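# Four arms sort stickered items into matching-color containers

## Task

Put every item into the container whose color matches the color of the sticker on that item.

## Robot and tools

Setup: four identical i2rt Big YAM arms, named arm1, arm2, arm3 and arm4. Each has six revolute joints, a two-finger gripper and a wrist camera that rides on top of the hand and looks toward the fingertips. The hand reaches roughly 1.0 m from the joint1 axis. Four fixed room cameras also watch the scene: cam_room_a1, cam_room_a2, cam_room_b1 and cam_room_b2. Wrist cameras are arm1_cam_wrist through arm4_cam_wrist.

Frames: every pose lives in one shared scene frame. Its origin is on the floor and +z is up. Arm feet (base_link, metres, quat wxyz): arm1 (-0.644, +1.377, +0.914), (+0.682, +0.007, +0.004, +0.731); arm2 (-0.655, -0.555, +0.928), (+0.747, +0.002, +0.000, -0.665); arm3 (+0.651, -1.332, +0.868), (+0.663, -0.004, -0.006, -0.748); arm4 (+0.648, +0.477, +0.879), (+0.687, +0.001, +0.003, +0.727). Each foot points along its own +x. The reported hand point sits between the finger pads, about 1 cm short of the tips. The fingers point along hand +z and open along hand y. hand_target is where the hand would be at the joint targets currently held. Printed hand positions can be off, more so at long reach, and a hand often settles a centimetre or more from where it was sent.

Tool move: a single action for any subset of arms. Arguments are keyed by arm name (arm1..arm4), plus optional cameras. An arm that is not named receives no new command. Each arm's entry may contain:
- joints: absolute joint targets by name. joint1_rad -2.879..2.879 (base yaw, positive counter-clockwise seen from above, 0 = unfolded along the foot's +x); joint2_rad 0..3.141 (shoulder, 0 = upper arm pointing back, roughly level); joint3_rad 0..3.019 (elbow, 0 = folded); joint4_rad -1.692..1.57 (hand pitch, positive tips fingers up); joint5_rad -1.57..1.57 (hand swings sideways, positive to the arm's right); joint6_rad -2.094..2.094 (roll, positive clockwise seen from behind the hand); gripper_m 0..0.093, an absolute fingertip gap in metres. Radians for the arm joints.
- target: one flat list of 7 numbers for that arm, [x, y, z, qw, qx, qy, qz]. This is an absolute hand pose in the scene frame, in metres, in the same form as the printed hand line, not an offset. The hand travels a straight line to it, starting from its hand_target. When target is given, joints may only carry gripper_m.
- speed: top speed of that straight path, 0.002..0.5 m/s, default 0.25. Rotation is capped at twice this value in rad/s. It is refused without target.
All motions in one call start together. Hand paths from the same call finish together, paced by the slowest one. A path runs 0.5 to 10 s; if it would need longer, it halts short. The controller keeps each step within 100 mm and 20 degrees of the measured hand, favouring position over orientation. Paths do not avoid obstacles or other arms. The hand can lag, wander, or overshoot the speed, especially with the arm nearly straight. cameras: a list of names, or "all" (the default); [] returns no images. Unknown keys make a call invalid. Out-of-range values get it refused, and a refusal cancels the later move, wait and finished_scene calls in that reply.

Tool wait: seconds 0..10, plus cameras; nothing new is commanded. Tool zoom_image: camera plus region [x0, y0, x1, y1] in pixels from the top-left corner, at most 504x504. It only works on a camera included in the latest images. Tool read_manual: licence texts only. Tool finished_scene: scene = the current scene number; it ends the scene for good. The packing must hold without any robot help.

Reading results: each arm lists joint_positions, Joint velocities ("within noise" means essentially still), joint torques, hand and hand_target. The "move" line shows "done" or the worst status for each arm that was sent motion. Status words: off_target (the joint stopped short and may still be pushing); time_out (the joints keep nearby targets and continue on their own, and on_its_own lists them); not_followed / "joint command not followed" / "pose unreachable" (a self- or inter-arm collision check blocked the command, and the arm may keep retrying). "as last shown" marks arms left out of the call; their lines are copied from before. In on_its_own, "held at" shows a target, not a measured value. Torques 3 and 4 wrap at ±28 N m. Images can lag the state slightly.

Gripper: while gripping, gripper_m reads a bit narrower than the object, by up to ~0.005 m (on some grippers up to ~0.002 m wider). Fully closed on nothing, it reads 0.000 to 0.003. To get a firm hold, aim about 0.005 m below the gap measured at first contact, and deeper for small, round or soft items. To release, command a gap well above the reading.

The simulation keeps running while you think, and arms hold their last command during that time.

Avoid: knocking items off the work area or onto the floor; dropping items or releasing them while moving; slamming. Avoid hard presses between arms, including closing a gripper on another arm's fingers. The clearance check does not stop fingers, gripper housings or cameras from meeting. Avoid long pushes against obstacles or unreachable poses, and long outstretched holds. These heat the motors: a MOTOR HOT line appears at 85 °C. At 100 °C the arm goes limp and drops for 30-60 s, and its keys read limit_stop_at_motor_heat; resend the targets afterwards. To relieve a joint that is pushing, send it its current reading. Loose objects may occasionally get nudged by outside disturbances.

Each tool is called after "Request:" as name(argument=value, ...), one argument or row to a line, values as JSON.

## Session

Request:
move(
  cameras=["cam_room_a1", "cam_room_a2", "cam_room_b1", "cam_room_b2"],
)

Scene clock: 0.00 s.
Joint torques (N m): no reading
Motor temperatures (°C): arm1=[20 23 27 23 21 21 21] | arm2=[23 24 26 22 22 20 23] | arm3=[24 23 24 23 24 23 23] | arm4=[22 22 24 22 24 21 24]
Heat: arm1: hottest joint3_rad 27 °C; arm2: hottest joint3_rad 26 °C; arm3: hottest joint1_rad 24 °C; arm4: hottest joint3_rad 24 °C.
Joint velocities: within noise
arm1.joint_positions: joint1_rad=+0.263 joint2_rad=+0.541 joint3_rad=+1.448 joint4_rad=-1.274 joint5_rad=+0.156 joint6_rad=+0.460 gripper_m=+0.09396
arm1.joint_status: not commanded
arm1.hand: x=-0.6722 y=+1.5689 z=+1.5123 quat_wxyz=(-0.269, +0.505, -0.648, -0.503) (m; scene frame)
arm1.hand_target: x=-0.6707 y=+1.5650 z=+1.5243 quat_wxyz=(-0.273, +0.499, -0.642, -0.514) (m; scene frame)
arm1.hand_status: not commanded
arm2.joint_positions: joint1_rad=+0.198 joint2_rad=+0.259 joint3_rad=+1.632 joint4_rad=-1.245 joint5_rad=-0.167 joint6_rad=+0.724 gripper_m=+0.09396
arm2.joint_status: not commanded
arm2.hand: x=-0.6328 y=-0.5393 z=+1.6268 quat_wxyz=(-0.736, -0.518, -0.413, +0.142) (m; scene frame)
arm2.hand_target: x=-0.6348 y=-0.5332 z=+1.6300 quat_wxyz=(-0.741, -0.512, -0.410, +0.144) (m; scene frame)
arm2.hand_status: not commanded
arm3.joint_positions: joint1_rad=-0.202 joint2_rad=+0.522 joint3_rad=+1.369 joint4_rad=-1.376 joint5_rad=-0.141 joint6_rad=+0.009 gripper_m=+0.09396
arm3.joint_status: not commanded
arm3.hand: x=+0.6122 y=-1.5130 z=+1.4112 quat_wxyz=(-0.346, -0.682, -0.528, +0.369) (m; scene frame)
arm3.hand_target: x=+0.6130 y=-1.5103 z=+1.4212 quat_wxyz=(-0.352, -0.676, -0.525, +0.378) (m; scene frame)
arm3.hand_status: not commanded
arm4.joint_positions: joint1_rad=+0.128 joint2_rad=+0.492 joint3_rad=+1.422 joint4_rad=-1.388 joint5_rad=-0.180 joint6_rad=-0.624 gripper_m=+0.09396
arm4.joint_status: not commanded
arm4.hand: x=+0.5903 y=+0.6373 z=+1.4468 quat_wxyz=(-0.401, +0.802, -0.272, -0.348) (m; scene frame)
arm4.hand_target: x=+0.5910 y=+0.6334 z=+1.4564 quat_wxyz=(-0.410, +0.797, -0.269, -0.353) (m; scene frame)
arm4.hand_status: not commanded
pictures: cam_room_a1, cam_room_a2, cam_room_b1, cam_room_b2
Images, in order (width x height): cam_room_a1 672x504, cam_room_a2 672x504, cam_room_b1 672x504, cam_room_b2 672x504.

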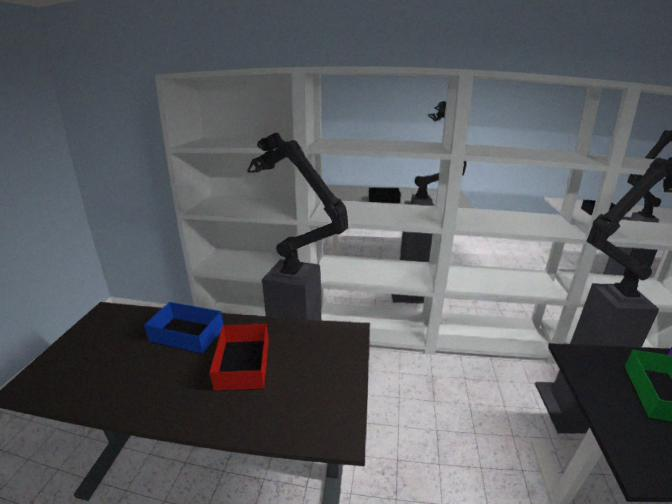

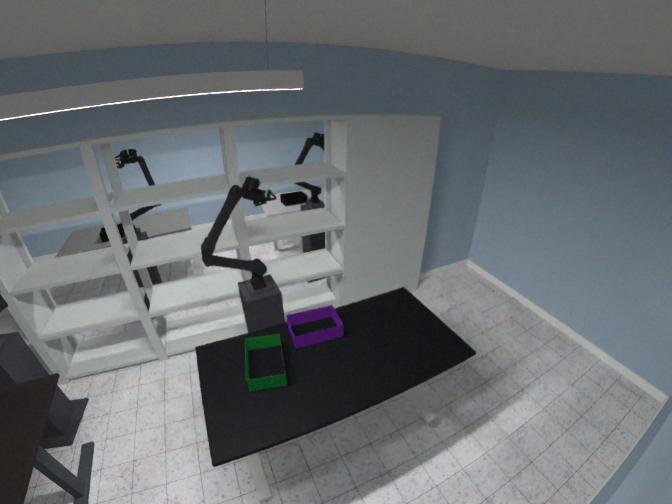

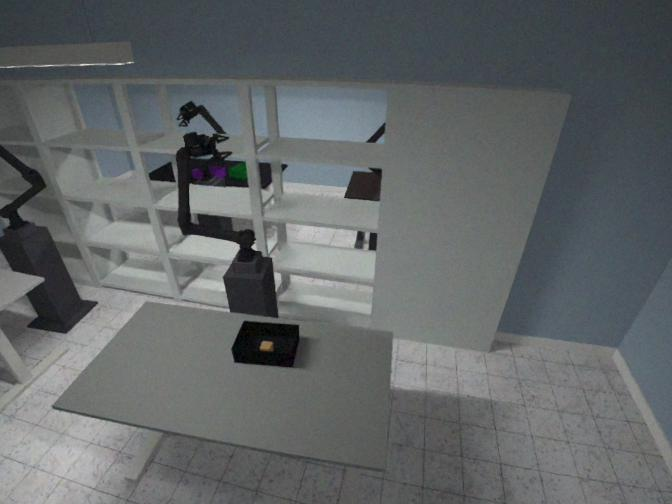

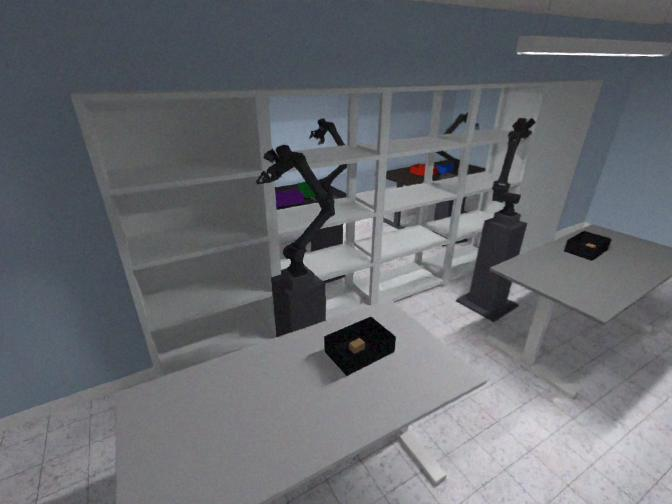

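Request:
move(
  arm1={"joints": {"joint1_rad": 1.60, "joint2_rad": 0.9, "joint3_rad": 1.3, "joint4_rad": -1.2, "joint5_rad": 0, "joint6_rad": 0}},
  arm2={"joints": {"joint1_rad": -1.124, "joint2_rad": 0.9, "joint3_rad": 1.3, "joint4_rad": -1.2, "joint5_rad": 0, "joint6_rad": 0}},
  arm3={"joints": {"joint1_rad": 1.69, "joint2_rad": 0.9, "joint3_rad": 1.3, "joint4_rad": -1.2, "joint5_rad": 0, "joint6_rad": 0}},
  arm4={"joints": {"joint1_rad": -1.57, "joint2_rad": 0.9, "joint3_rad": 1.3, "joint4_rad": -1.2, "joint5_rad": 0, "joint6_rad": 0}},
  cameras=["arm1_cam_wrist", "arm2_cam_wrist", "arm3_cam_wrist", "arm4_cam_wrist"],
)

Scene clock: 15.10 s.
Joint torques (N m): arm1=[-1.32 -2.02 14 1.85 0.08 -0.05] | arm2=[0.56 -5.77 12.98 2.41 0 -0.08] | arm3=[1.85 -5.83 10.48 1.73 0.11 -0.11] | arm4=[1.03 -5.71 10.65 1.5 0.04 0.14]
Motor temperatures (°C): arm1=[20 23 28 23 21 21 21] | arm2=[23 24 27 22 22 20 23] | arm3=[24 23 25 23 24 23 23] | arm4=[22 22 26 22 24 21 24]
Heat: arm1: hottest joint3_rad 28 °C; arm2: hottest joint3_rad 27 °C; arm3: hottest joint3_rad 25 °C; arm4: hottest joint3_rad 26 °C.
move: arm1 done; arm2 done; arm3 done; arm4 done
Joint velocities: within noise
arm1.joint_positions: joint1_rad=+1.595 joint2_rad=+0.902 joint3_rad=+1.269 joint4_rad=-1.212 joint5_rad=-0.002 joint6_rad=+0.007 gripper_m=+0.09398
arm1.joint_status: all done
arm1.hand: x=-0.9957 y=+1.3429 z=+1.3424 quat_wxyz=(+0.017, +0.931, +0.041, -0.362) (m; scene frame)
arm1.hand_target: x=-0.9978 y=+1.3412 z=+1.3611 quat_wxyz=(+0.017, +0.923, +0.046, -0.382) (m; scene frame)
arm1.hand_status: not commanded
arm2.joint_positions: joint1_rad=-1.121 joint2_rad=+0.904 joint3_rad=+1.279 joint4_rad=-1.208 joint5_rad=-0.001 joint6_rad=+0.014 gripper_m=+0.09398
arm2.joint_status: all done
arm2.hand: x=-0.9614 y=-0.7505 z=+1.3553 quat_wxyz=(-0.103, -0.898, -0.255, +0.345) (m; scene frame)
arm2.hand_target: x=-0.9627 y=-0.7502 z=+1.3686 quat_wxyz=(-0.103, -0.891, -0.258, +0.360) (m; scene frame)
arm2.hand_status: not commanded
arm3.joint_positions: joint1_rad=+1.681 joint2_rad=+0.911 joint3_rad=+1.287 joint4_rad=-1.208 joint5_rad=-0.002 joint6_rad=+0.006 gripper_m=+0.09398
arm3.joint_status: all done
arm3.hand: x=+1.0145 y=-1.3297 z=+1.2979 quat_wxyz=(-0.362, -0.005, -0.932, +0.006) (m; scene frame)
arm3.hand_target: x=+1.0132 y=-1.3266 z=+1.3094 quat_wxyz=(-0.376, +0.002, -0.927, +0.007) (m; scene frame)
arm3.hand_status: not commanded
arm4.joint_positions: joint1_rad=-1.569 joint2_rad=+0.910 joint3_rad=+1.275 joint4_rad=-1.211 joint5_rad=+0.001 joint6_rad=-0.012 gripper_m=+0.09398
arm4.joint_status: all done
arm4.hand: x=+1.0122 y=+0.4992 z=+1.3008 quat_wxyz=(-0.352, +0.033, -0.935, -0.006) (m; scene frame)
arm4.hand_target: x=+1.0122 y=+0.4991 z=+1.3193 quat_wxyz=(-0.374, +0.027, -0.927, -0.009) (m; scene frame)
arm4.hand_status: not commanded
pictures: arm1_cam_wrist, arm2_cam_wrist, arm3_cam_wrist, arm4_cam_wrist
Images, in order (width x height): arm1_cam_wrist 672x504, arm2_cam_wrist 672x504, arm3_cam_wrist 672x504, arm4_cam_wrist 672x504.

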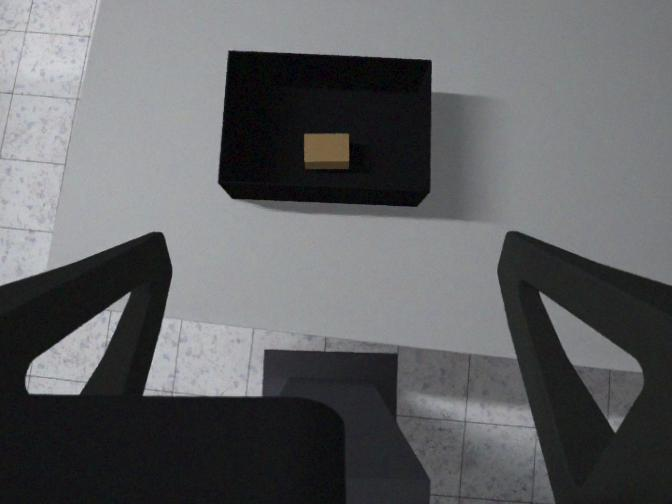

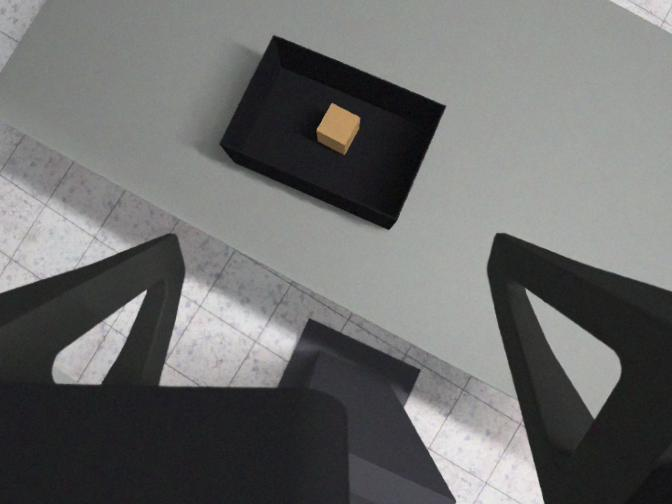

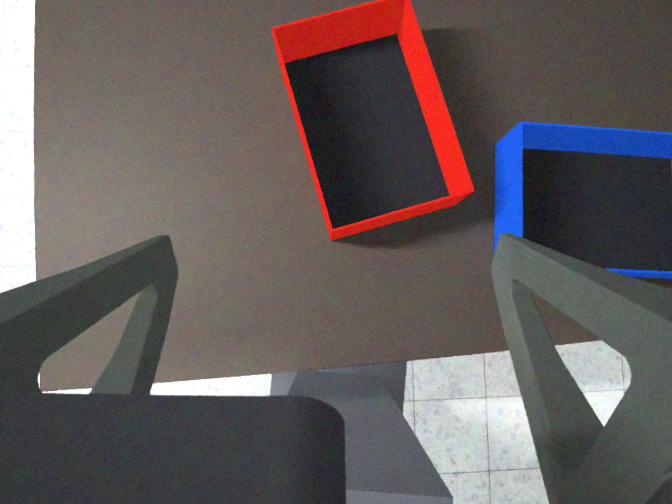

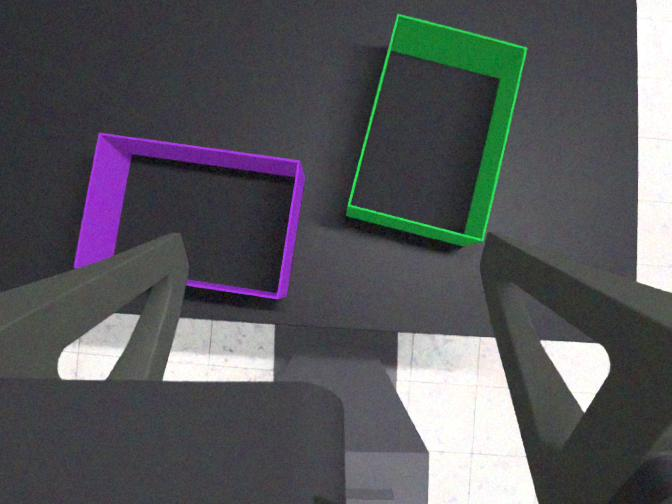

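Request:
zoom_image(
  camera="arm1_cam_wrist",
  region=[210, 40, 450, 220],
)

Request:
zoom_image(
  camera="arm2_cam_wrist",
  region=[210, 30, 450, 240],
)

Request:
zoom_image(
  camera="cam_room_b2",
  region=[300, 300, 420, 390],
)

Request:
zoom_image(
  camera="cam_room_b1",
  region=[210, 300, 330, 390],
)

Request:
zoom_image(
  camera="cam_room_b2",
  region=[540, 210, 640, 290],
)

Scaled by 2.100.

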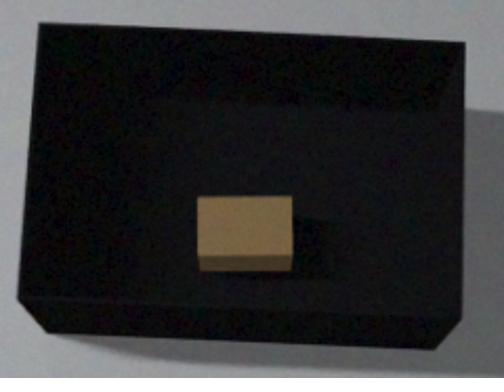

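Scaled by 2.100.

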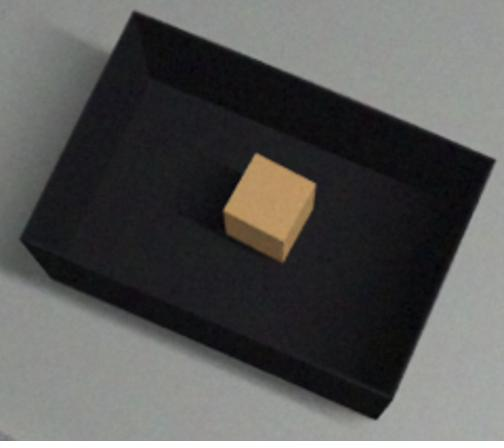

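This scene's latest camera images include none from cam_room_b2. They are from: arm1_cam_wrist, arm2_cam_wrist, arm3_cam_wrist, arm4_cam_wrist. cam_room_b2's image comes with the result of a call that names it in "cameras".

This scene's latest camera images include none from cam_room_b1. They are from: arm1_cam_wrist, arm2_cam_wrist, arm3_cam_wrist, arm4_cam_wrist. cam_room_b1's image comes with the result of a call that names it in "cameras".

This scene's latest camera images include none from cam_room_b2. They are from: arm1_cam_wrist, arm2_cam_wrist, arm3_cam_wrist, arm4_cam_wrist. cam_room_b2's image comes with the result of a call that names it in "cameras".

Request:
move(
  cameras=["cam_room_b1", "cam_room_b2"],
)

Request:
zoom_image(
  camera="cam_room_b2",
  region=[320, 310, 400, 380],
)

Request:
zoom_image(
  camera="cam_room_b1",
  region=[225, 310, 305, 380],
)

Request:
zoom_image(
  camera="cam_room_b2",
  region=[555, 225, 625, 275],
)

Scene clock: 27.53 s.
Joint torques (N m): arm1=[-1.03 -2.26 13.93 2 0.09 0] | arm2=[0.56 -5.83 12.97 2.44 0 -0.07] | arm3=[1.85 -5.83 10.5 1.74 0.11 -0.11] | arm4=[0.73 -5.66 10.74 1.31 0.06 0.16]
Motor temperatures (°C): arm1=[20 23 30 23 21 21 21] | arm2=[23 24 30 22 22 20 23] | arm3=[24 23 26 23 24 23 23] | arm4=[22 22 29 22 24 21 24]
Heat: arm1: hottest joint3_rad 30 °C; arm2: hottest joint3_rad 30 °C; arm3: hottest joint3_rad 26 °C; arm4: hottest joint3_rad 29 °C.
Joint velocities: within noise
arm1.joint_positions: joint1_rad=+1.595 joint2_rad=+0.902 joint3_rad=+1.269 joint4_rad=-1.212 joint5_rad=-0.002 joint6_rad=+0.007 gripper_m=+0.09398
arm1.joint_status: all done
arm1.hand: x=-0.9957 y=+1.3429 z=+1.3424 quat_wxyz=(+0.017, +0.931, +0.041, -0.362) (m; scene frame)
arm1.hand_target: x=-0.9978 y=+1.3412 z=+1.3611 quat_wxyz=(+0.017, +0.923, +0.046, -0.382) (m; scene frame)
arm1.hand_status: not commanded
arm2.joint_positions: joint1_rad=-1.121 joint2_rad=+0.904 joint3_rad=+1.279 joint4_rad=-1.208 joint5_rad=-0.001 joint6_rad=+0.014 gripper_m=+0.09398
arm2.joint_status: all done
arm2.hand: x=-0.9614 y=-0.7505 z=+1.3553 quat_wxyz=(-0.103, -0.898, -0.255, +0.345) (m; scene frame)
arm2.hand_target: x=-0.9627 y=-0.7502 z=+1.3686 quat_wxyz=(-0.104, -0.891, -0.258, +0.360) (m; scene frame)
arm2.hand_status: not commanded
arm3.joint_positions: joint1_rad=+1.681 joint2_rad=+0.911 joint3_rad=+1.287 joint4_rad=-1.208 joint5_rad=-0.002 joint6_rad=+0.006 gripper_m=+0.09398
arm3.joint_status: all done
arm3.hand: x=+1.0145 y=-1.3297 z=+1.2979 quat_wxyz=(-0.362, -0.005, -0.932, +0.006) (m; scene frame)
arm3.hand_target: x=+1.0132 y=-1.3266 z=+1.3094 quat_wxyz=(-0.376, +0.002, -0.927, +0.007) (m; scene frame)
arm3.hand_status: not commanded
arm4.joint_positions: joint1_rad=-1.569 joint2_rad=+0.910 joint3_rad=+1.275 joint4_rad=-1.211 joint5_rad=+0.001 joint6_rad=-0.012 gripper_m=+0.09398
arm4.joint_status: all done
arm4.hand: x=+1.0122 y=+0.4992 z=+1.3008 quat_wxyz=(-0.352, +0.033, -0.935, -0.006) (m; scene frame)
arm4.hand_target: x=+1.0122 y=+0.4991 z=+1.3193 quat_wxyz=(-0.374, +0.027, -0.927, -0.009) (m; scene frame)
arm4.hand_status: not commanded
pictures: cam_room_b1, cam_room_b2
Images, in order (width x height): cam_room_b1 672x504, cam_room_b2 672x504.

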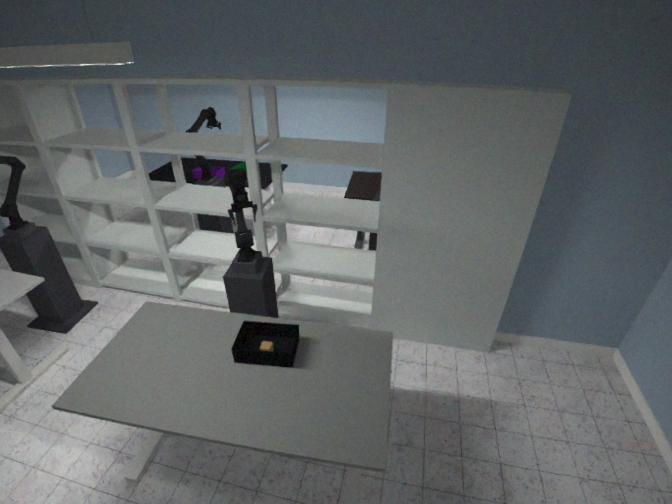

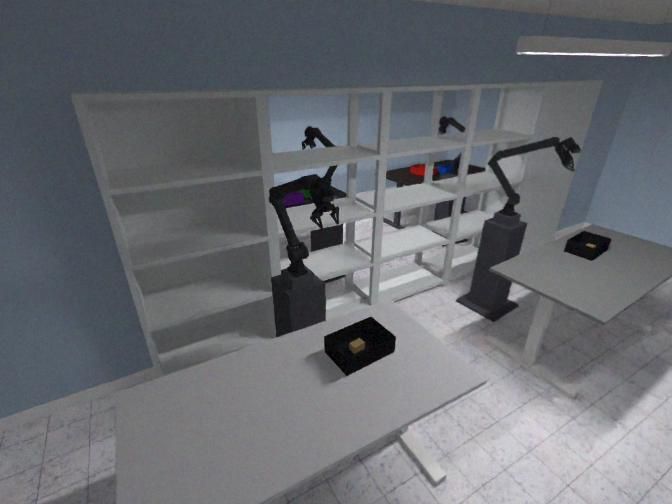

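Scaled by 6.300.

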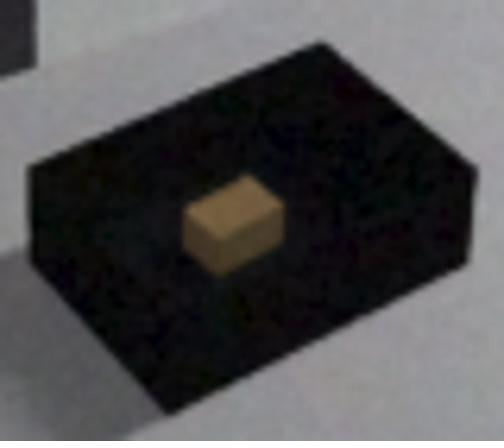

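Scaled by 6.300.

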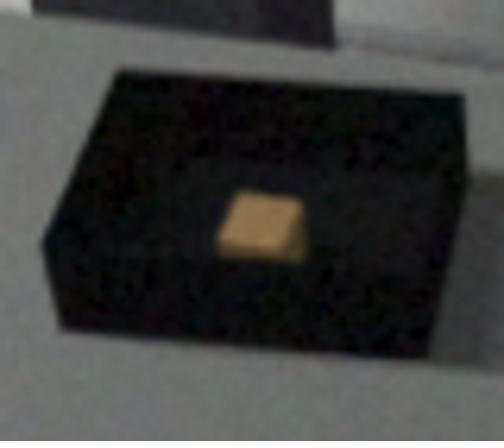

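Scaled by 7.200.

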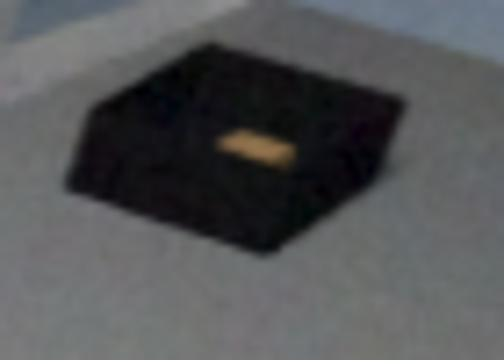

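Request:
move(
  cameras=["arm1_cam_wrist","arm2_cam_wrist"],
)

Scene clock: 58.27 s.
Joint torques (N m): arm1=[-1.32 -1.49 13.57 1.96 0.09 -0.05] | arm2=[0.62 -5.71 12.97 2.44 0.01 -0.08] | arm3=[1.79 -5.71 10.51 1.68 0.1 -0.11] | arm4=[0.79 -5.6 10.67 1.42 0.07 0.18]
Motor temperatures (°C): arm1=[20 23 32 23 21 21 21] | arm2=[23 24 33 22 22 20 23] | arm3=[24 23 27 23 24 23 23] | arm4=[22 22 35 22 24 21 24]
Heat: arm1: hottest joint3_rad 32 °C; arm2: hottest joint3_rad 33 °C; arm3: hottest joint3_rad 27 °C; arm4: hottest joint3_rad 35 °C.
Joint velocities: within noise
arm1.joint_positions: joint1_rad=+1.595 joint2_rad=+0.902 joint3_rad=+1.269 joint4_rad=-1.212 joint5_rad=-0.002 joint6_rad=+0.007 gripper_m=+0.09398
arm1.joint_status: all done
arm1.hand: x=-0.9957 y=+1.3429 z=+1.3424 quat_wxyz=(+0.017, +0.931, +0.041, -0.362) (m; scene frame)
arm1.hand_target: x=-0.9978 y=+1.3412 z=+1.3611 quat_wxyz=(+0.017, +0.923, +0.046, -0.382) (m; scene frame)
arm1.hand_status: not commanded
arm2.joint_positions: joint1_rad=-1.121 joint2_rad=+0.904 joint3_rad=+1.279 joint4_rad=-1.208 joint5_rad=-0.001 joint6_rad=+0.014 gripper_m=+0.09398
arm2.joint_status: all done
arm2.hand: x=-0.9614 y=-0.7505 z=+1.3553 quat_wxyz=(-0.103, -0.898, -0.255, +0.345) (m; scene frame)
arm2.hand_target: x=-0.9627 y=-0.7502 z=+1.3686 quat_wxyz=(-0.104, -0.891, -0.258, +0.360) (m; scene frame)
arm2.hand_status: not commanded
arm3.joint_positions: joint1_rad=+1.681 joint2_rad=+0.911 joint3_rad=+1.287 joint4_rad=-1.208 joint5_rad=-0.002 joint6_rad=+0.006 gripper_m=+0.09398
arm3.joint_status: all done
arm3.hand: x=+1.0145 y=-1.3297 z=+1.2979 quat_wxyz=(-0.362, -0.005, -0.932, +0.006) (m; scene frame)
arm3.hand_target: x=+1.0132 y=-1.3266 z=+1.3094 quat_wxyz=(-0.376, +0.002, -0.927, +0.007) (m; scene frame)
arm3.hand_status: not commanded
arm4.joint_positions: joint1_rad=-1.569 joint2_rad=+0.910 joint3_rad=+1.275 joint4_rad=-1.211 joint5_rad=+0.001 joint6_rad=-0.012 gripper_m=+0.09398
arm4.joint_status: all done
arm4.hand: x=+1.0122 y=+0.4992 z=+1.3008 quat_wxyz=(-0.352, +0.033, -0.935, -0.006) (m; scene frame)
arm4.hand_target: x=+1.0122 y=+0.4991 z=+1.3193 quat_wxyz=(-0.374, +0.027, -0.927, -0.009) (m; scene frame)
arm4.hand_status: not commanded
pictures: arm1_cam_wrist, arm2_cam_wrist
Images, in order (width x height): arm1_cam_wrist 672x504, arm2_cam_wrist 672x504.

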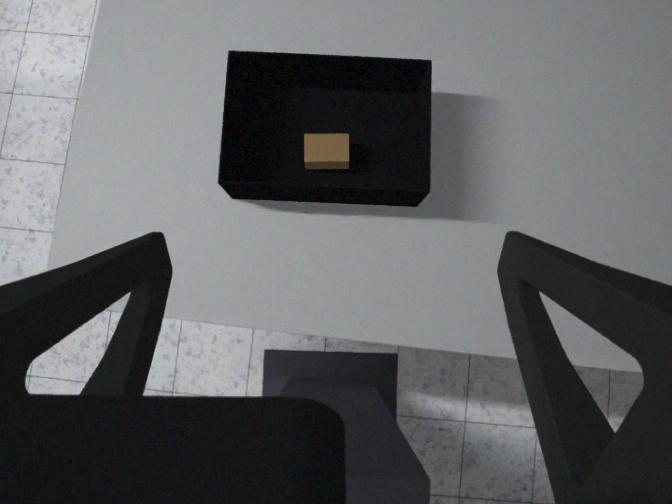

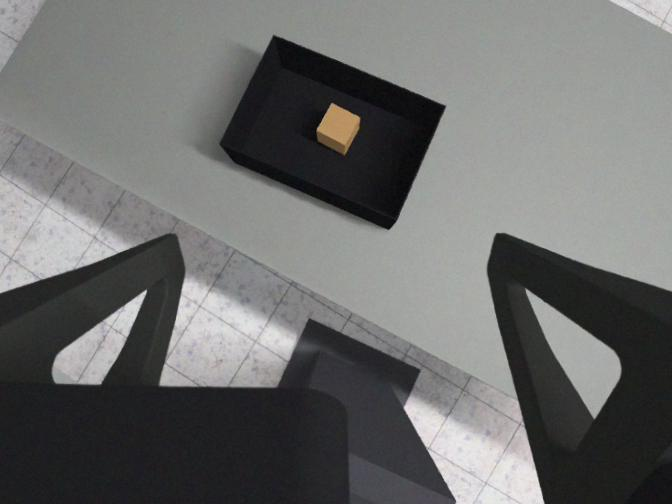

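Request:
move(
  arm1={"target": [-1.18, 1.313, 1.0, -0.0131, -0.9528, -0.0416, 0.3004], "speed": 0.35},
  arm2={"target": [-1.153, -0.883, 1.0, -0.0157, -0.9524, -0.0499, 0.3003], "speed": 0.35},
  cameras=["arm1_cam_wrist","arm2_cam_wrist"],
)

Scene clock: 92.40 s.
Joint torques (N m): arm1=[-0.56 -11.46 11.78 1.88 0.09 0.13] | arm2=[1.38 -17.49 13.42 2.26 0.45 0.2] | arm3=[1.85 -5.66 10.44 1.73 0.11 -0.11] | arm4=[0.44 -6.12 10.71 1.47 0.06 0.19]
Motor temperatures (°C): arm1=[20 23 34 23 21 21 21] | arm2=[23 24 35 22 22 20 23] | arm3=[24 23 28 23 24 23 23] | arm4=[22 22 38 22 24 21 24]
Heat: arm1: hottest joint3_rad 34 °C; arm2: hottest joint3_rad 35 °C; arm3: hottest joint3_rad 28 °C; arm4: hottest joint3_rad 38 °C.
move: arm1 off_target; arm2 off_target
Joint velocities: within noise
arm1.joint_positions: joint1_rad=+1.616 joint2_rad=+1.599 joint3_rad=+0.923 joint4_rad=-0.358 joint5_rad=+0.016 joint6_rad=+0.026 gripper_m=+0.09398
arm1.joint_status: not commanded
arm1.hand: x=-1.1640 y=+1.3207 z=+0.9788 quat_wxyz=(+0.009, +0.961, +0.041, -0.273) (m; scene frame)
arm1.hand_target: x=-1.1791 y=+1.3131 z=+1.0003 quat_wxyz=(+0.013, +0.953, +0.042, -0.300) (m; scene frame)
arm1.hand_status: off_target (0.028 m and 3.4 deg from the pose sent, 0.390 m and 7.5 deg at the start)
arm2.joint_positions: joint1_rad=-1.025 joint2_rad=+1.743 joint3_rad=+1.102 joint4_rad=-0.458 joint5_rad=+0.308 joint6_rad=+0.467 gripper_m=+0.09398
arm2.joint_status: not commanded
arm2.hand: x=-1.1353 y=-0.8634 z=+0.9779 quat_wxyz=(+0.004, -0.960, -0.059, +0.274) (m; scene frame)
arm2.hand_target: x=-1.1516 y=-0.8821 z=+1.0007 quat_wxyz=(-0.016, -0.953, -0.050, +0.300) (m; scene frame)
arm2.hand_status: off_target (0.034 m and 4.0 deg from the pose sent, 0.425 m and 26.8 deg at the start)
arm3, arm4: as last shown
pictures: arm1_cam_wrist, arm2_cam_wrist
Images, in order (width x height): arm1_cam_wrist 672x504, arm2_cam_wrist 672x504.

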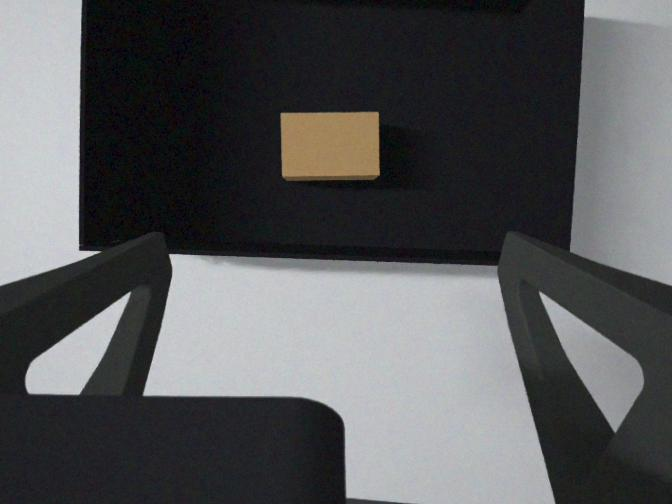

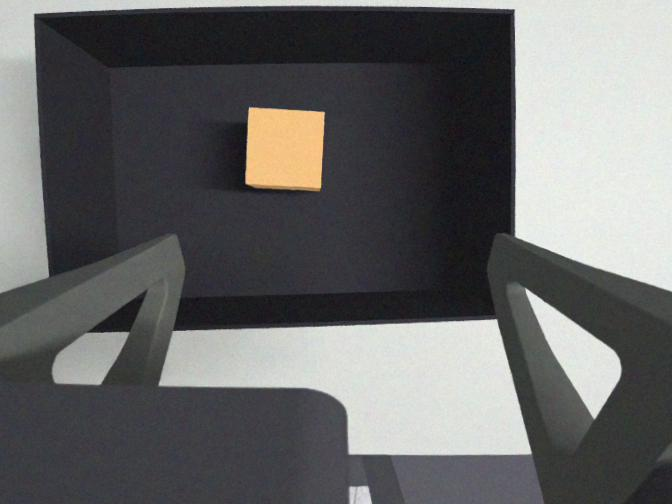

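Request:
move(
  arm1={"target": [-1.195, 1.31, 0.832, -0.0131, -0.9528, -0.0416, 0.3004], "speed": 0.25},
  arm2={"target": [-1.159, -0.918, 0.838, -0.0092, -0.9532, -0.0291, 0.3006], "speed": 0.25},
  cameras=["arm1_cam_wrist","arm2_cam_wrist"],
)

Scene clock: 112.57 s.
Joint torques (N m): arm1=[-1.03 -13.04 7.25 2 0.13 0.12] | arm2=[1.32 -18.55 10.43 2.3 0.49 0.23] | arm3=[1.79 -5.66 10.51 1.72 0.12 -0.11] | arm4=[0.85 -5.6 10.62 1.35 0.07 0.16]
Motor temperatures (°C): arm1=[20 24 35 23 21 21 21] | arm2=[23 25 35 22 22 20 23] | arm3=[24 23 28 23 24 23 23] | arm4=[22 22 39 22 24 21 24]
Heat: arm1: hottest joint3_rad 35 °C; arm2: hottest joint3_rad 35 °C; arm3: hottest joint3_rad 28 °C; arm4: hottest joint3_rad 39 °C.
move: arm1 off_target; arm2 off_target
Joint velocities: within noise
arm1.joint_positions: joint1_rad=+1.620 joint2_rad=+1.990 joint3_rad=+0.888 joint4_rad=+0.087 joint5_rad=+0.018 joint6_rad=+0.029 gripper_m=+0.09398
arm1.joint_status: not commanded
arm1.hand: x=-1.1820 y=+1.3177 z=+0.8212 quat_wxyz=(+0.010, +0.959, +0.040, -0.282) (m; scene frame)
arm1.hand_target: x=-1.1946 y=+1.3101 z=+0.8321 quat_wxyz=(+0.013, +0.953, +0.042, -0.300) (m; scene frame)
arm1.hand_status: off_target (0.019 m and 2.3 deg from the pose sent, 0.150 m and 3.4 deg at the start)
arm2.joint_positions: joint1_rad=-0.972 joint2_rad=+2.087 joint3_rad=+1.141 joint4_rad=-0.156 joint5_rad=+0.355 joint6_rad=+0.554 gripper_m=+0.09399
arm2.joint_status: not commanded
arm2.hand: x=-1.1454 y=-0.9015 z=+0.8326 quat_wxyz=(+0.004, -0.958, -0.037, +0.285) (m; scene frame)
arm2.hand_target: x=-1.1582 y=-0.9176 z=+0.8386 quat_wxyz=(-0.010, -0.953, -0.029, +0.300) (m; scene frame)
arm2.hand_status: off_target (0.022 m and 2.6 deg from the pose sent, 0.152 m and 4.9 deg at the start)
arm3, arm4: as last shown
pictures: arm1_cam_wrist, arm2_cam_wrist
Images, in order (width x height): arm1_cam_wrist 672x504, arm2_cam_wrist 672x504.

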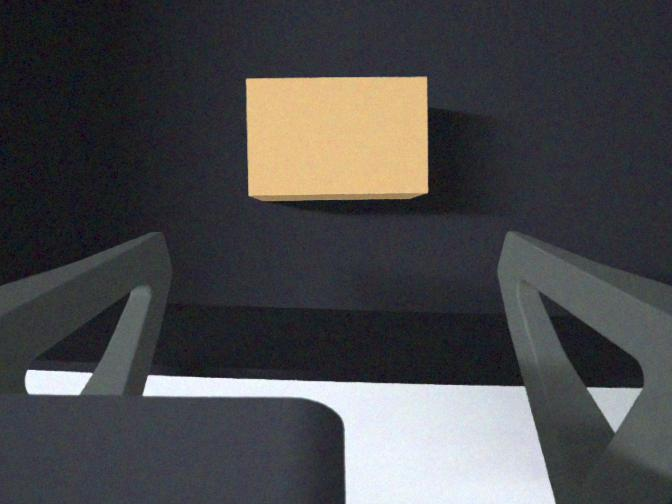

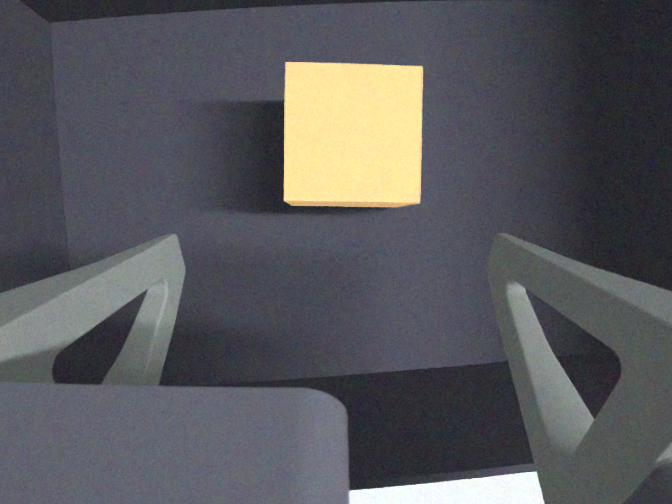

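Request:
move(
  arm1={"target": [-1.246, 1.306, 0.750, -0.0131, -0.9528, -0.0416, 0.3004], "speed": 0.15},
  arm2={"target": [-1.212, -0.914, 0.752, -0.0052, -0.9536, -0.0166, 0.3007], "speed": 0.15},
  cameras=["arm1_cam_wrist","arm2_cam_wrist"],
)

Scene clock: 126.30 s.
Joint torques (N m): arm1=[-1.38 -13.8 7.6 1.63 0.05 -0.03] | arm2=[0.62 -19.84 9.89 2.36 0.14 -0.07] | arm3=[1.9 -5.77 10.51 1.72 0.11 -0.11] | arm4=[0.97 -5.25 10.76 1.43 0.09 0.15]
Motor temperatures (°C): arm1=[20 24 34 23 21 21 21] | arm2=[23 26 34 22 22 20 23] | arm3=[24 23 29 23 24 23 23] | arm4=[22 22 40 22 24 21 24]
Heat: arm1: hottest joint3_rad 34 °C; arm2: hottest joint3_rad 34 °C; arm3: hottest joint3_rad 29 °C; arm4: hottest joint3_rad 40 °C.
move: arm1 off_target; arm2 off_target
Joint velocities: within noise
arm1.joint_positions: joint1_rad=+1.620 joint2_rad=+2.243 joint3_rad=+1.065 joint4_rad=+0.173 joint5_rad=+0.017 joint6_rad=+0.038 gripper_m=+0.09398
arm1.joint_status: not commanded
arm1.hand: x=-1.2317 y=+1.3120 z=+0.7471 quat_wxyz=(+0.012, +0.957, +0.037, -0.287) (m; scene frame)
arm1.hand_target: x=-1.2455 y=+1.3061 z=+0.7504 quat_wxyz=(+0.013, +0.953, +0.041, -0.300) (m; scene frame)
arm1.hand_status: off_target (0.016 m and 1.8 deg from the pose sent, 0.096 m and 2.3 deg at the start)
arm2.joint_positions: joint1_rad=-1.025 joint2_rad=+2.322 joint3_rad=+1.311 joint4_rad=-0.069 joint5_rad=+0.346 joint6_rad=+0.550 gripper_m=+0.09399
arm2.joint_status: not commanded
arm2.hand: x=-1.1983 y=-0.9046 z=+0.7553 quat_wxyz=(+0.002, -0.957, -0.013, +0.291) (m; scene frame)
arm2.hand_target: x=-1.2114 y=-0.9135 z=+0.7526 quat_wxyz=(-0.005, -0.954, -0.016, +0.301) (m; scene frame)
arm2.hand_status: off_target (0.017 m and 1.5 deg from the pose sent, 0.105 m and 3.2 deg at the start)
arm3, arm4: as last shown
pictures: arm1_cam_wrist, arm2_cam_wrist
Images, in order (width x height): arm1_cam_wrist 672x504, arm2_cam_wrist 672x504.

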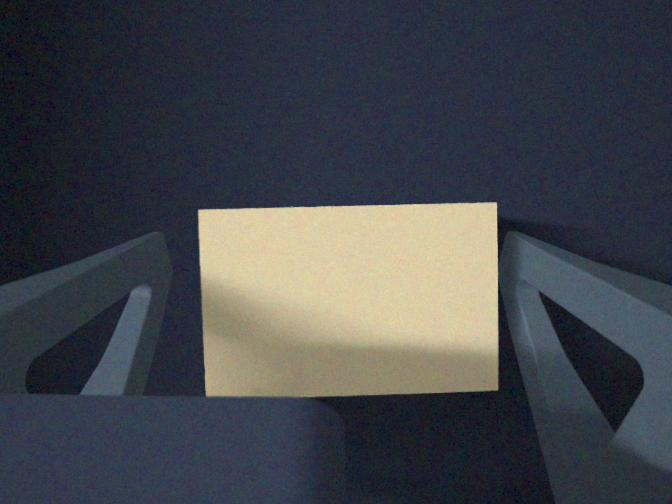

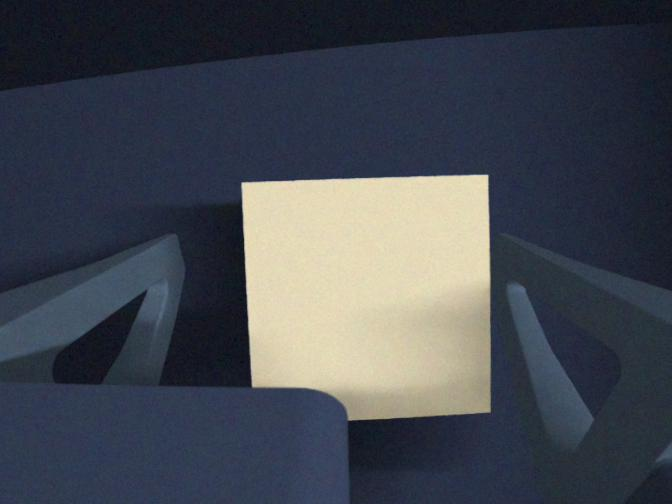

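Request:
move(
  arm1={"target": [-1.246, 1.309, 0.738, -0.0131, -0.9528, -0.0416, 0.3004], "speed": 0.1},
  arm2={"target": [-1.212, -0.906, 0.734, -0.0052, -0.9536, -0.0166, 0.3007], "speed": 0.1},
  cameras=["arm1_cam_wrist","arm2_cam_wrist"],
)

Request:
move(
  arm1={"joints": {"gripper_m": 0.058}},
  arm2={"joints": {"gripper_m": 0.043}},
  cameras=["arm1_cam_wrist","arm2_cam_wrist"],
)

Scene clock: 134.63 s.
Joint torques (N m): arm1=[-1.96 -12.92 7.47 1.69 -0.06 -0.04] | arm2=[0.09 -19.6 9.29 2.43 0.13 -0.06] | arm3=[1.85 -5.77 10.54 1.7 0.11 -0.1] | arm4=[1.08 -5.66 10.74 1.61 0.07 0.16]
Motor temperatures (°C): arm1=[20 25 33 23 21 21 21] | arm2=[23 26 33 22 22 20 23] | arm3=[24 23 29 23 24 23 23] | arm4=[22 22 40 22 24 21 24]
Heat: arm1: hottest joint3_rad 33 °C; arm2: hottest joint3_rad 33 °C; arm3: hottest joint3_rad 29 °C; arm4: hottest joint3_rad 40 °C.
move: arm1 off_target; arm2 off_target
Joint velocities: within noise
arm1.joint_positions: joint1_rad=+1.620 joint2_rad=+2.261 joint3_rad=+1.075 joint4_rad=+0.195 joint5_rad=+0.017 joint6_rad=+0.037 gripper_m=+0.09398
arm1.joint_status: not commanded
arm1.hand: x=-1.2361 y=+1.3115 z=+0.7425 quat_wxyz=(+0.013, +0.955, +0.037, -0.293) (m; scene frame)
arm1.hand_target: x=-1.2457 y=+1.3092 z=+0.7383 quat_wxyz=(+0.013, +0.953, +0.042, -0.300) (m; scene frame)
arm1.hand_status: off_target (0.011 m and 1.1 deg from the pose sent, 0.017 m and 1.8 deg at the start)
arm2.joint_positions: joint1_rad=-1.029 joint2_rad=+2.350 joint3_rad=+1.311 joint4_rad=-0.029 joint5_rad=+0.340 joint6_rad=+0.540 gripper_m=+0.09399
arm2.joint_status: not commanded
arm2.hand: x=-1.1989 y=-0.9031 z=+0.7422 quat_wxyz=(-0.001, -0.956, -0.015, +0.294) (m; scene frame)
arm2.hand_target: x=-1.2114 y=-0.9056 z=+0.7345 quat_wxyz=(-0.005, -0.954, -0.017, +0.301) (m; scene frame)
arm2.hand_status: off_target (0.016 m and 0.9 deg from the pose sent, 0.025 m and 1.5 deg at the start)
arm3, arm4: as last shown
pictures: arm1_cam_wrist, arm2_cam_wrist
Images, in order (width x height): arm1_cam_wrist 672x504, arm2_cam_wrist 672x504.

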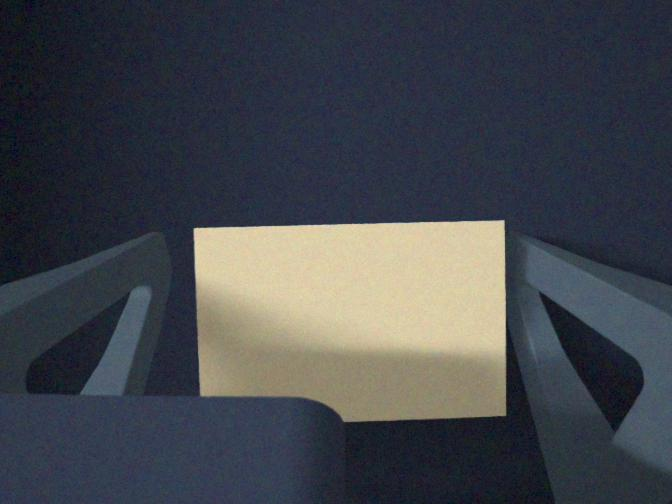

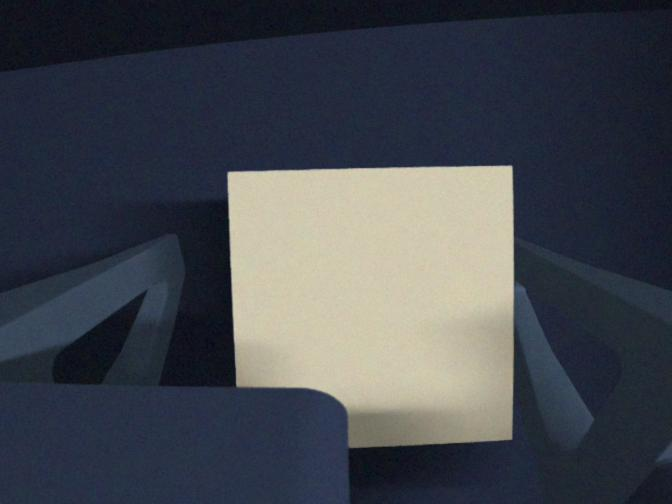

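Scene clock: 135.23 s.
Joint torques (N m): arm1=[-1.85 -13.04 7.53 1.83 -0.02 -0.04] | arm2=[0.03 -19.37 9.32 2.39 0.2 -0.07] | arm3=[1.9 -5.83 10.5 1.7 0.11 -0.11] | arm4=[0.85 -6.01 10.66 1.4 0.07 0.14]
Motor temperatures (°C): arm1=[20 25 33 23 21 21 21] | arm2=[23 26 33 22 22 20 23] | arm3=[24 23 29 23 24 23 23] | arm4=[22 22 40 22 24 21 24]
Heat: arm1: hottest joint3_rad 33 °C; arm2: hottest joint3_rad 33 °C; arm3: hottest joint3_rad 29 °C; arm4: hottest joint3_rad 40 °C.
move: arm1 off_target; arm2 off_target
Joint velocities: within noise
arm1.joint_positions: joint1_rad=+1.620 joint2_rad=+2.261 joint3_rad=+1.075 joint4_rad=+0.195 joint5_rad=+0.016 joint6_rad=+0.037 gripper_m=+0.06883
arm1.joint_status: gripper_m off_target (ended at +0.06886, target +0.05800)
arm1.hand: x=-1.2361 y=+1.3113 z=+0.7425 quat_wxyz=(+0.013, +0.955, +0.037, -0.293) (m; scene frame)
arm1.hand_target: x=-1.2456 y=+1.3091 z=+0.7383 quat_wxyz=(+0.013, +0.953, +0.041, -0.300) (m; scene frame)
arm1.hand_status: not commanded
arm2.joint_positions: joint1_rad=-1.029 joint2_rad=+2.350 joint3_rad=+1.311 joint4_rad=-0.028 joint5_rad=+0.338 joint6_rad=+0.539 gripper_m=+0.05306
arm2.joint_status: gripper_m off_target (ended at +0.05309, target +0.04300)
arm2.hand: x=-1.1990 y=-0.9034 z=+0.7422 quat_wxyz=(-0.002, -0.956, -0.016, +0.294) (m; scene frame)
arm2.hand_target: x=-1.2114 y=-0.9056 z=+0.7345 quat_wxyz=(-0.005, -0.954, -0.017, +0.301) (m; scene frame)
arm2.hand_status: not commanded
arm3, arm4: as last shown
pictures: arm1_cam_wrist, arm2_cam_wrist
Images, in order (width x height): arm1_cam_wrist 672x504, arm2_cam_wrist 672x504.

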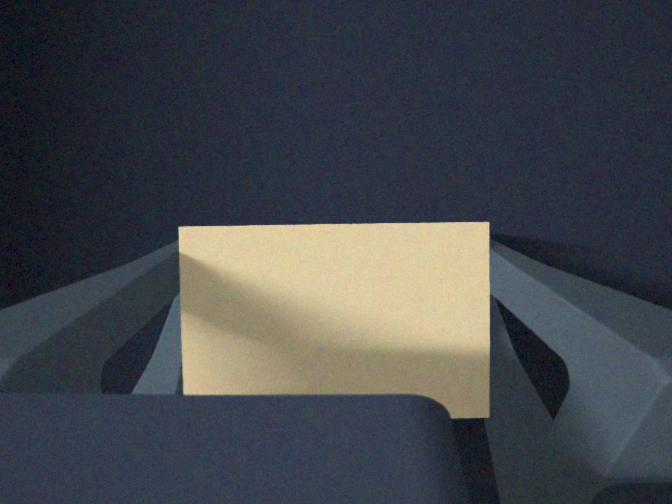

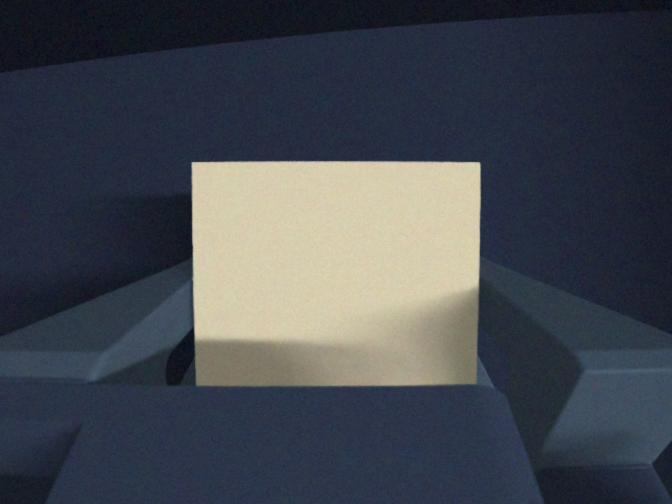

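Request:
move(
  arm1={"target": [-1.20, 1.31, 1.06, -0.0131, -0.9528, -0.0416, 0.3004], "speed": 0.25},
  arm2={"target": [-1.17, -0.89, 1.06, -0.0052, -0.9536, -0.0166, 0.3007], "speed": 0.25},
  cameras=["arm1_cam_wrist","arm2_cam_wrist"],
)

Request:
move(
  arm1={"joints": {"joint4_rad": 1.0, "joint2_rad": 1.1, "joint3_rad": 1.0}},
  arm2={"joints": {"joint4_rad": 1.0, "joint2_rad": 1.1, "joint3_rad": 1.0, "joint1_rad": -1.2, "joint5_rad": 0.0, "joint6_rad": 0.0}},
  cameras=["cam_room_b1","cam_room_b2"],
)

Scene clock: 142.83 s.
Joint torques (N m): arm1=[-1.08 -10.87 15.05 0.94 0.1 -0.01] | arm2=[1.55 -17.9 14.68 1.14 0.49 0.13] | arm3=[1.79 -5.71 10.52 1.73 0.11 -0.11] | arm4=[0.79 -6.01 10.67 1.44 0.08 0.18]
Motor temperatures (°C): arm1=[20 25 33 23 21 21 21] | arm2=[23 27 33 22 22 20 23] | arm3=[24 23 29 23 24 23 23] | arm4=[22 22 40 22 24 21 24]
Heat: arm1: hottest joint3_rad 33 °C; arm2: hottest joint3_rad 33 °C; arm3: hottest joint3_rad 29 °C; arm4: hottest joint3_rad 40 °C.
move: arm1 off_target; arm2 off_target
Joint velocities: within noise
arm1.joint_positions: joint1_rad=+1.620 joint2_rad=+1.553 joint3_rad=+1.034 joint4_rad=-0.507 joint5_rad=+0.016 joint6_rad=+0.037 gripper_m=+0.06883
arm1.joint_status: not commanded
arm1.hand: x=-1.1805 y=+1.3167 z=+1.0325 quat_wxyz=(+0.011, +0.960, +0.037, -0.276) (m; scene frame)
arm1.hand_target: x=-1.1985 y=+1.3102 z=+1.0605 quat_wxyz=(+0.013, +0.953, +0.042, -0.301) (m; scene frame)
arm1.hand_status: off_target (0.034 m and 3.0 deg from the pose sent, 0.320 m and 1.0 deg at the start)
arm2.joint_positions: joint1_rad=-1.025 joint2_rad=+1.718 joint3_rad=+1.245 joint4_rad=-0.622 joint5_rad=+0.343 joint6_rad=+0.539 gripper_m=+0.05306
arm2.joint_status: not commanded
arm2.hand: x=-1.1586 y=-0.8742 z=+1.0379 quat_wxyz=(+0.007, -0.958, -0.019, +0.285) (m; scene frame)
arm2.hand_target: x=-1.1690 y=-0.8893 z=+1.0603 quat_wxyz=(-0.005, -0.954, -0.017, +0.301) (m; scene frame)
arm2.hand_status: off_target (0.029 m and 2.4 deg from the pose sent, 0.319 m and 0.9 deg at the start)
arm3, arm4: as last shown
pictures: arm1_cam_wrist, arm2_cam_wrist
Images, in order (width x height): arm1_cam_wrist 672x504, arm2_cam_wrist 672x504.

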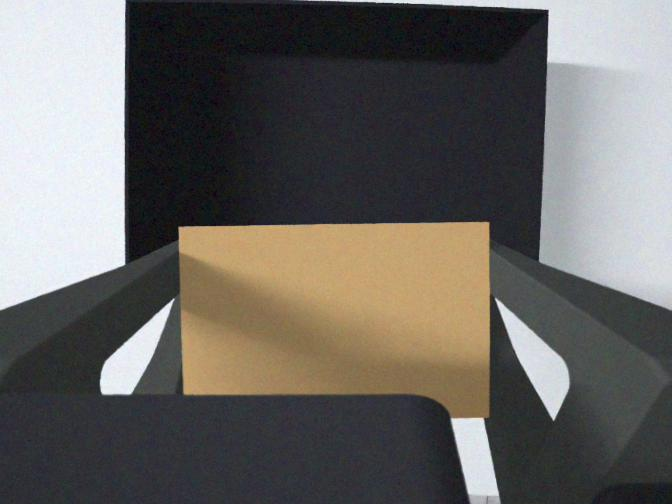

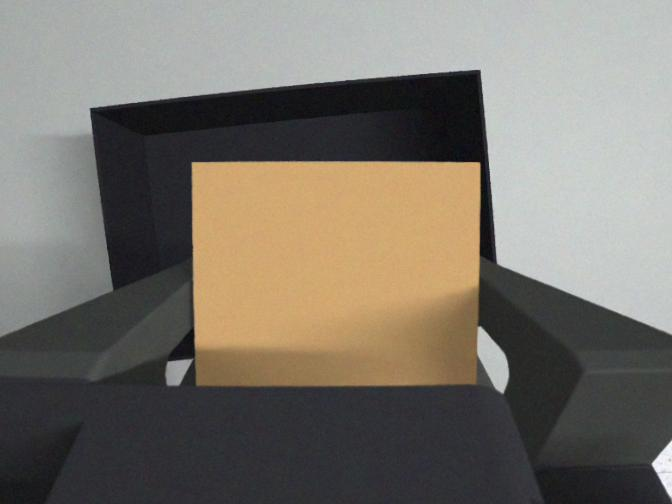

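Scene clock: 144.60 s.
Joint torques (N m): arm1=[-1.03 -3.37 13.48 1.55 0.11 0.03] | arm2=[1.03 -6.59 11.18 2.22 -0.12 -0.08] | arm3=[1.73 -5.6 10.51 1.7 0.11 -0.11] | arm4=[0.62 -5.71 10.69 1.39 0.04 0.14]
Motor temperatures (°C): arm1=[20 25 33 23 21 21 21] | arm2=[23 26 33 22 22 20 23] | arm3=[24 23 29 23 24 23 23] | arm4=[22 22 40 22 24 21 24]
Heat: arm1: hottest joint3_rad 33 °C; arm2: hottest joint3_rad 33 °C; arm3: hottest joint3_rad 29 °C; arm4: hottest joint3_rad 40 °C.
move: arm1 done; arm2 done
Joint velocities: within noise
arm1.joint_positions: joint1_rad=+1.620 joint2_rad=+1.091 joint3_rad=+0.975 joint4_rad=+0.983 joint5_rad=+0.016 joint6_rad=+0.037 gripper_m=+0.06883
arm1.joint_status: all done
arm1.hand: x=-1.0768 y=+1.3266 z=+1.5619 quat_wxyz=(+0.069, +0.337, +0.008, -0.939) (m; scene frame)
arm1.hand_target: x=-1.0744 y=+1.3235 z=+1.5738 quat_wxyz=(+0.072, +0.322, +0.008, -0.944) (m; scene frame)
arm1.hand_status: not commanded
arm2.joint_positions: joint1_rad=-1.203 joint2_rad=+1.083 joint3_rad=+1.001 joint4_rad=+0.981 joint5_rad=+0.002 joint6_rad=+0.015 gripper_m=+0.05306
arm2.joint_status: all done
arm2.hand: x=-1.0446 y=-0.7610 z=+1.5848 quat_wxyz=(-0.233, -0.322, -0.077, +0.914) (m; scene frame)
arm2.hand_target: x=-1.0485 y=-0.7651 z=+1.5800 quat_wxyz=(-0.228, -0.321, -0.081, +0.916) (m; scene frame)
arm2.hand_status: not commanded
arm3, arm4: as last shown
pictures: cam_room_b1, cam_room_b2
Images, in order (width x height): cam_room_b1 672x504, cam_room_b2 672x504.

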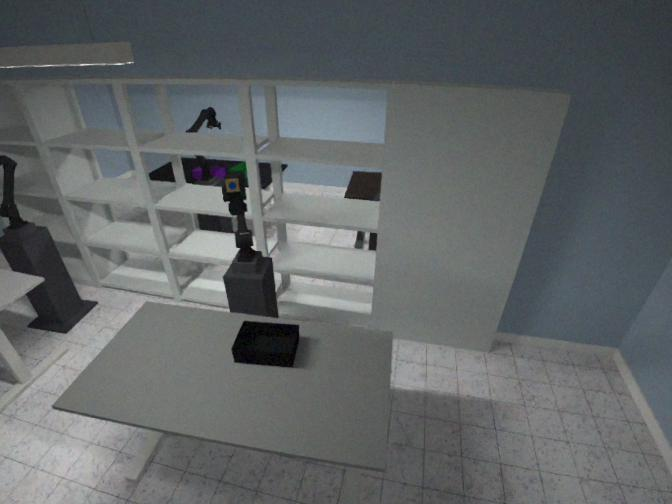

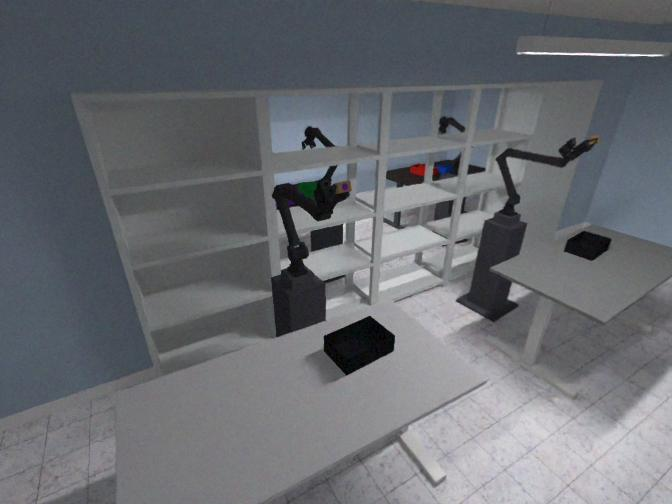

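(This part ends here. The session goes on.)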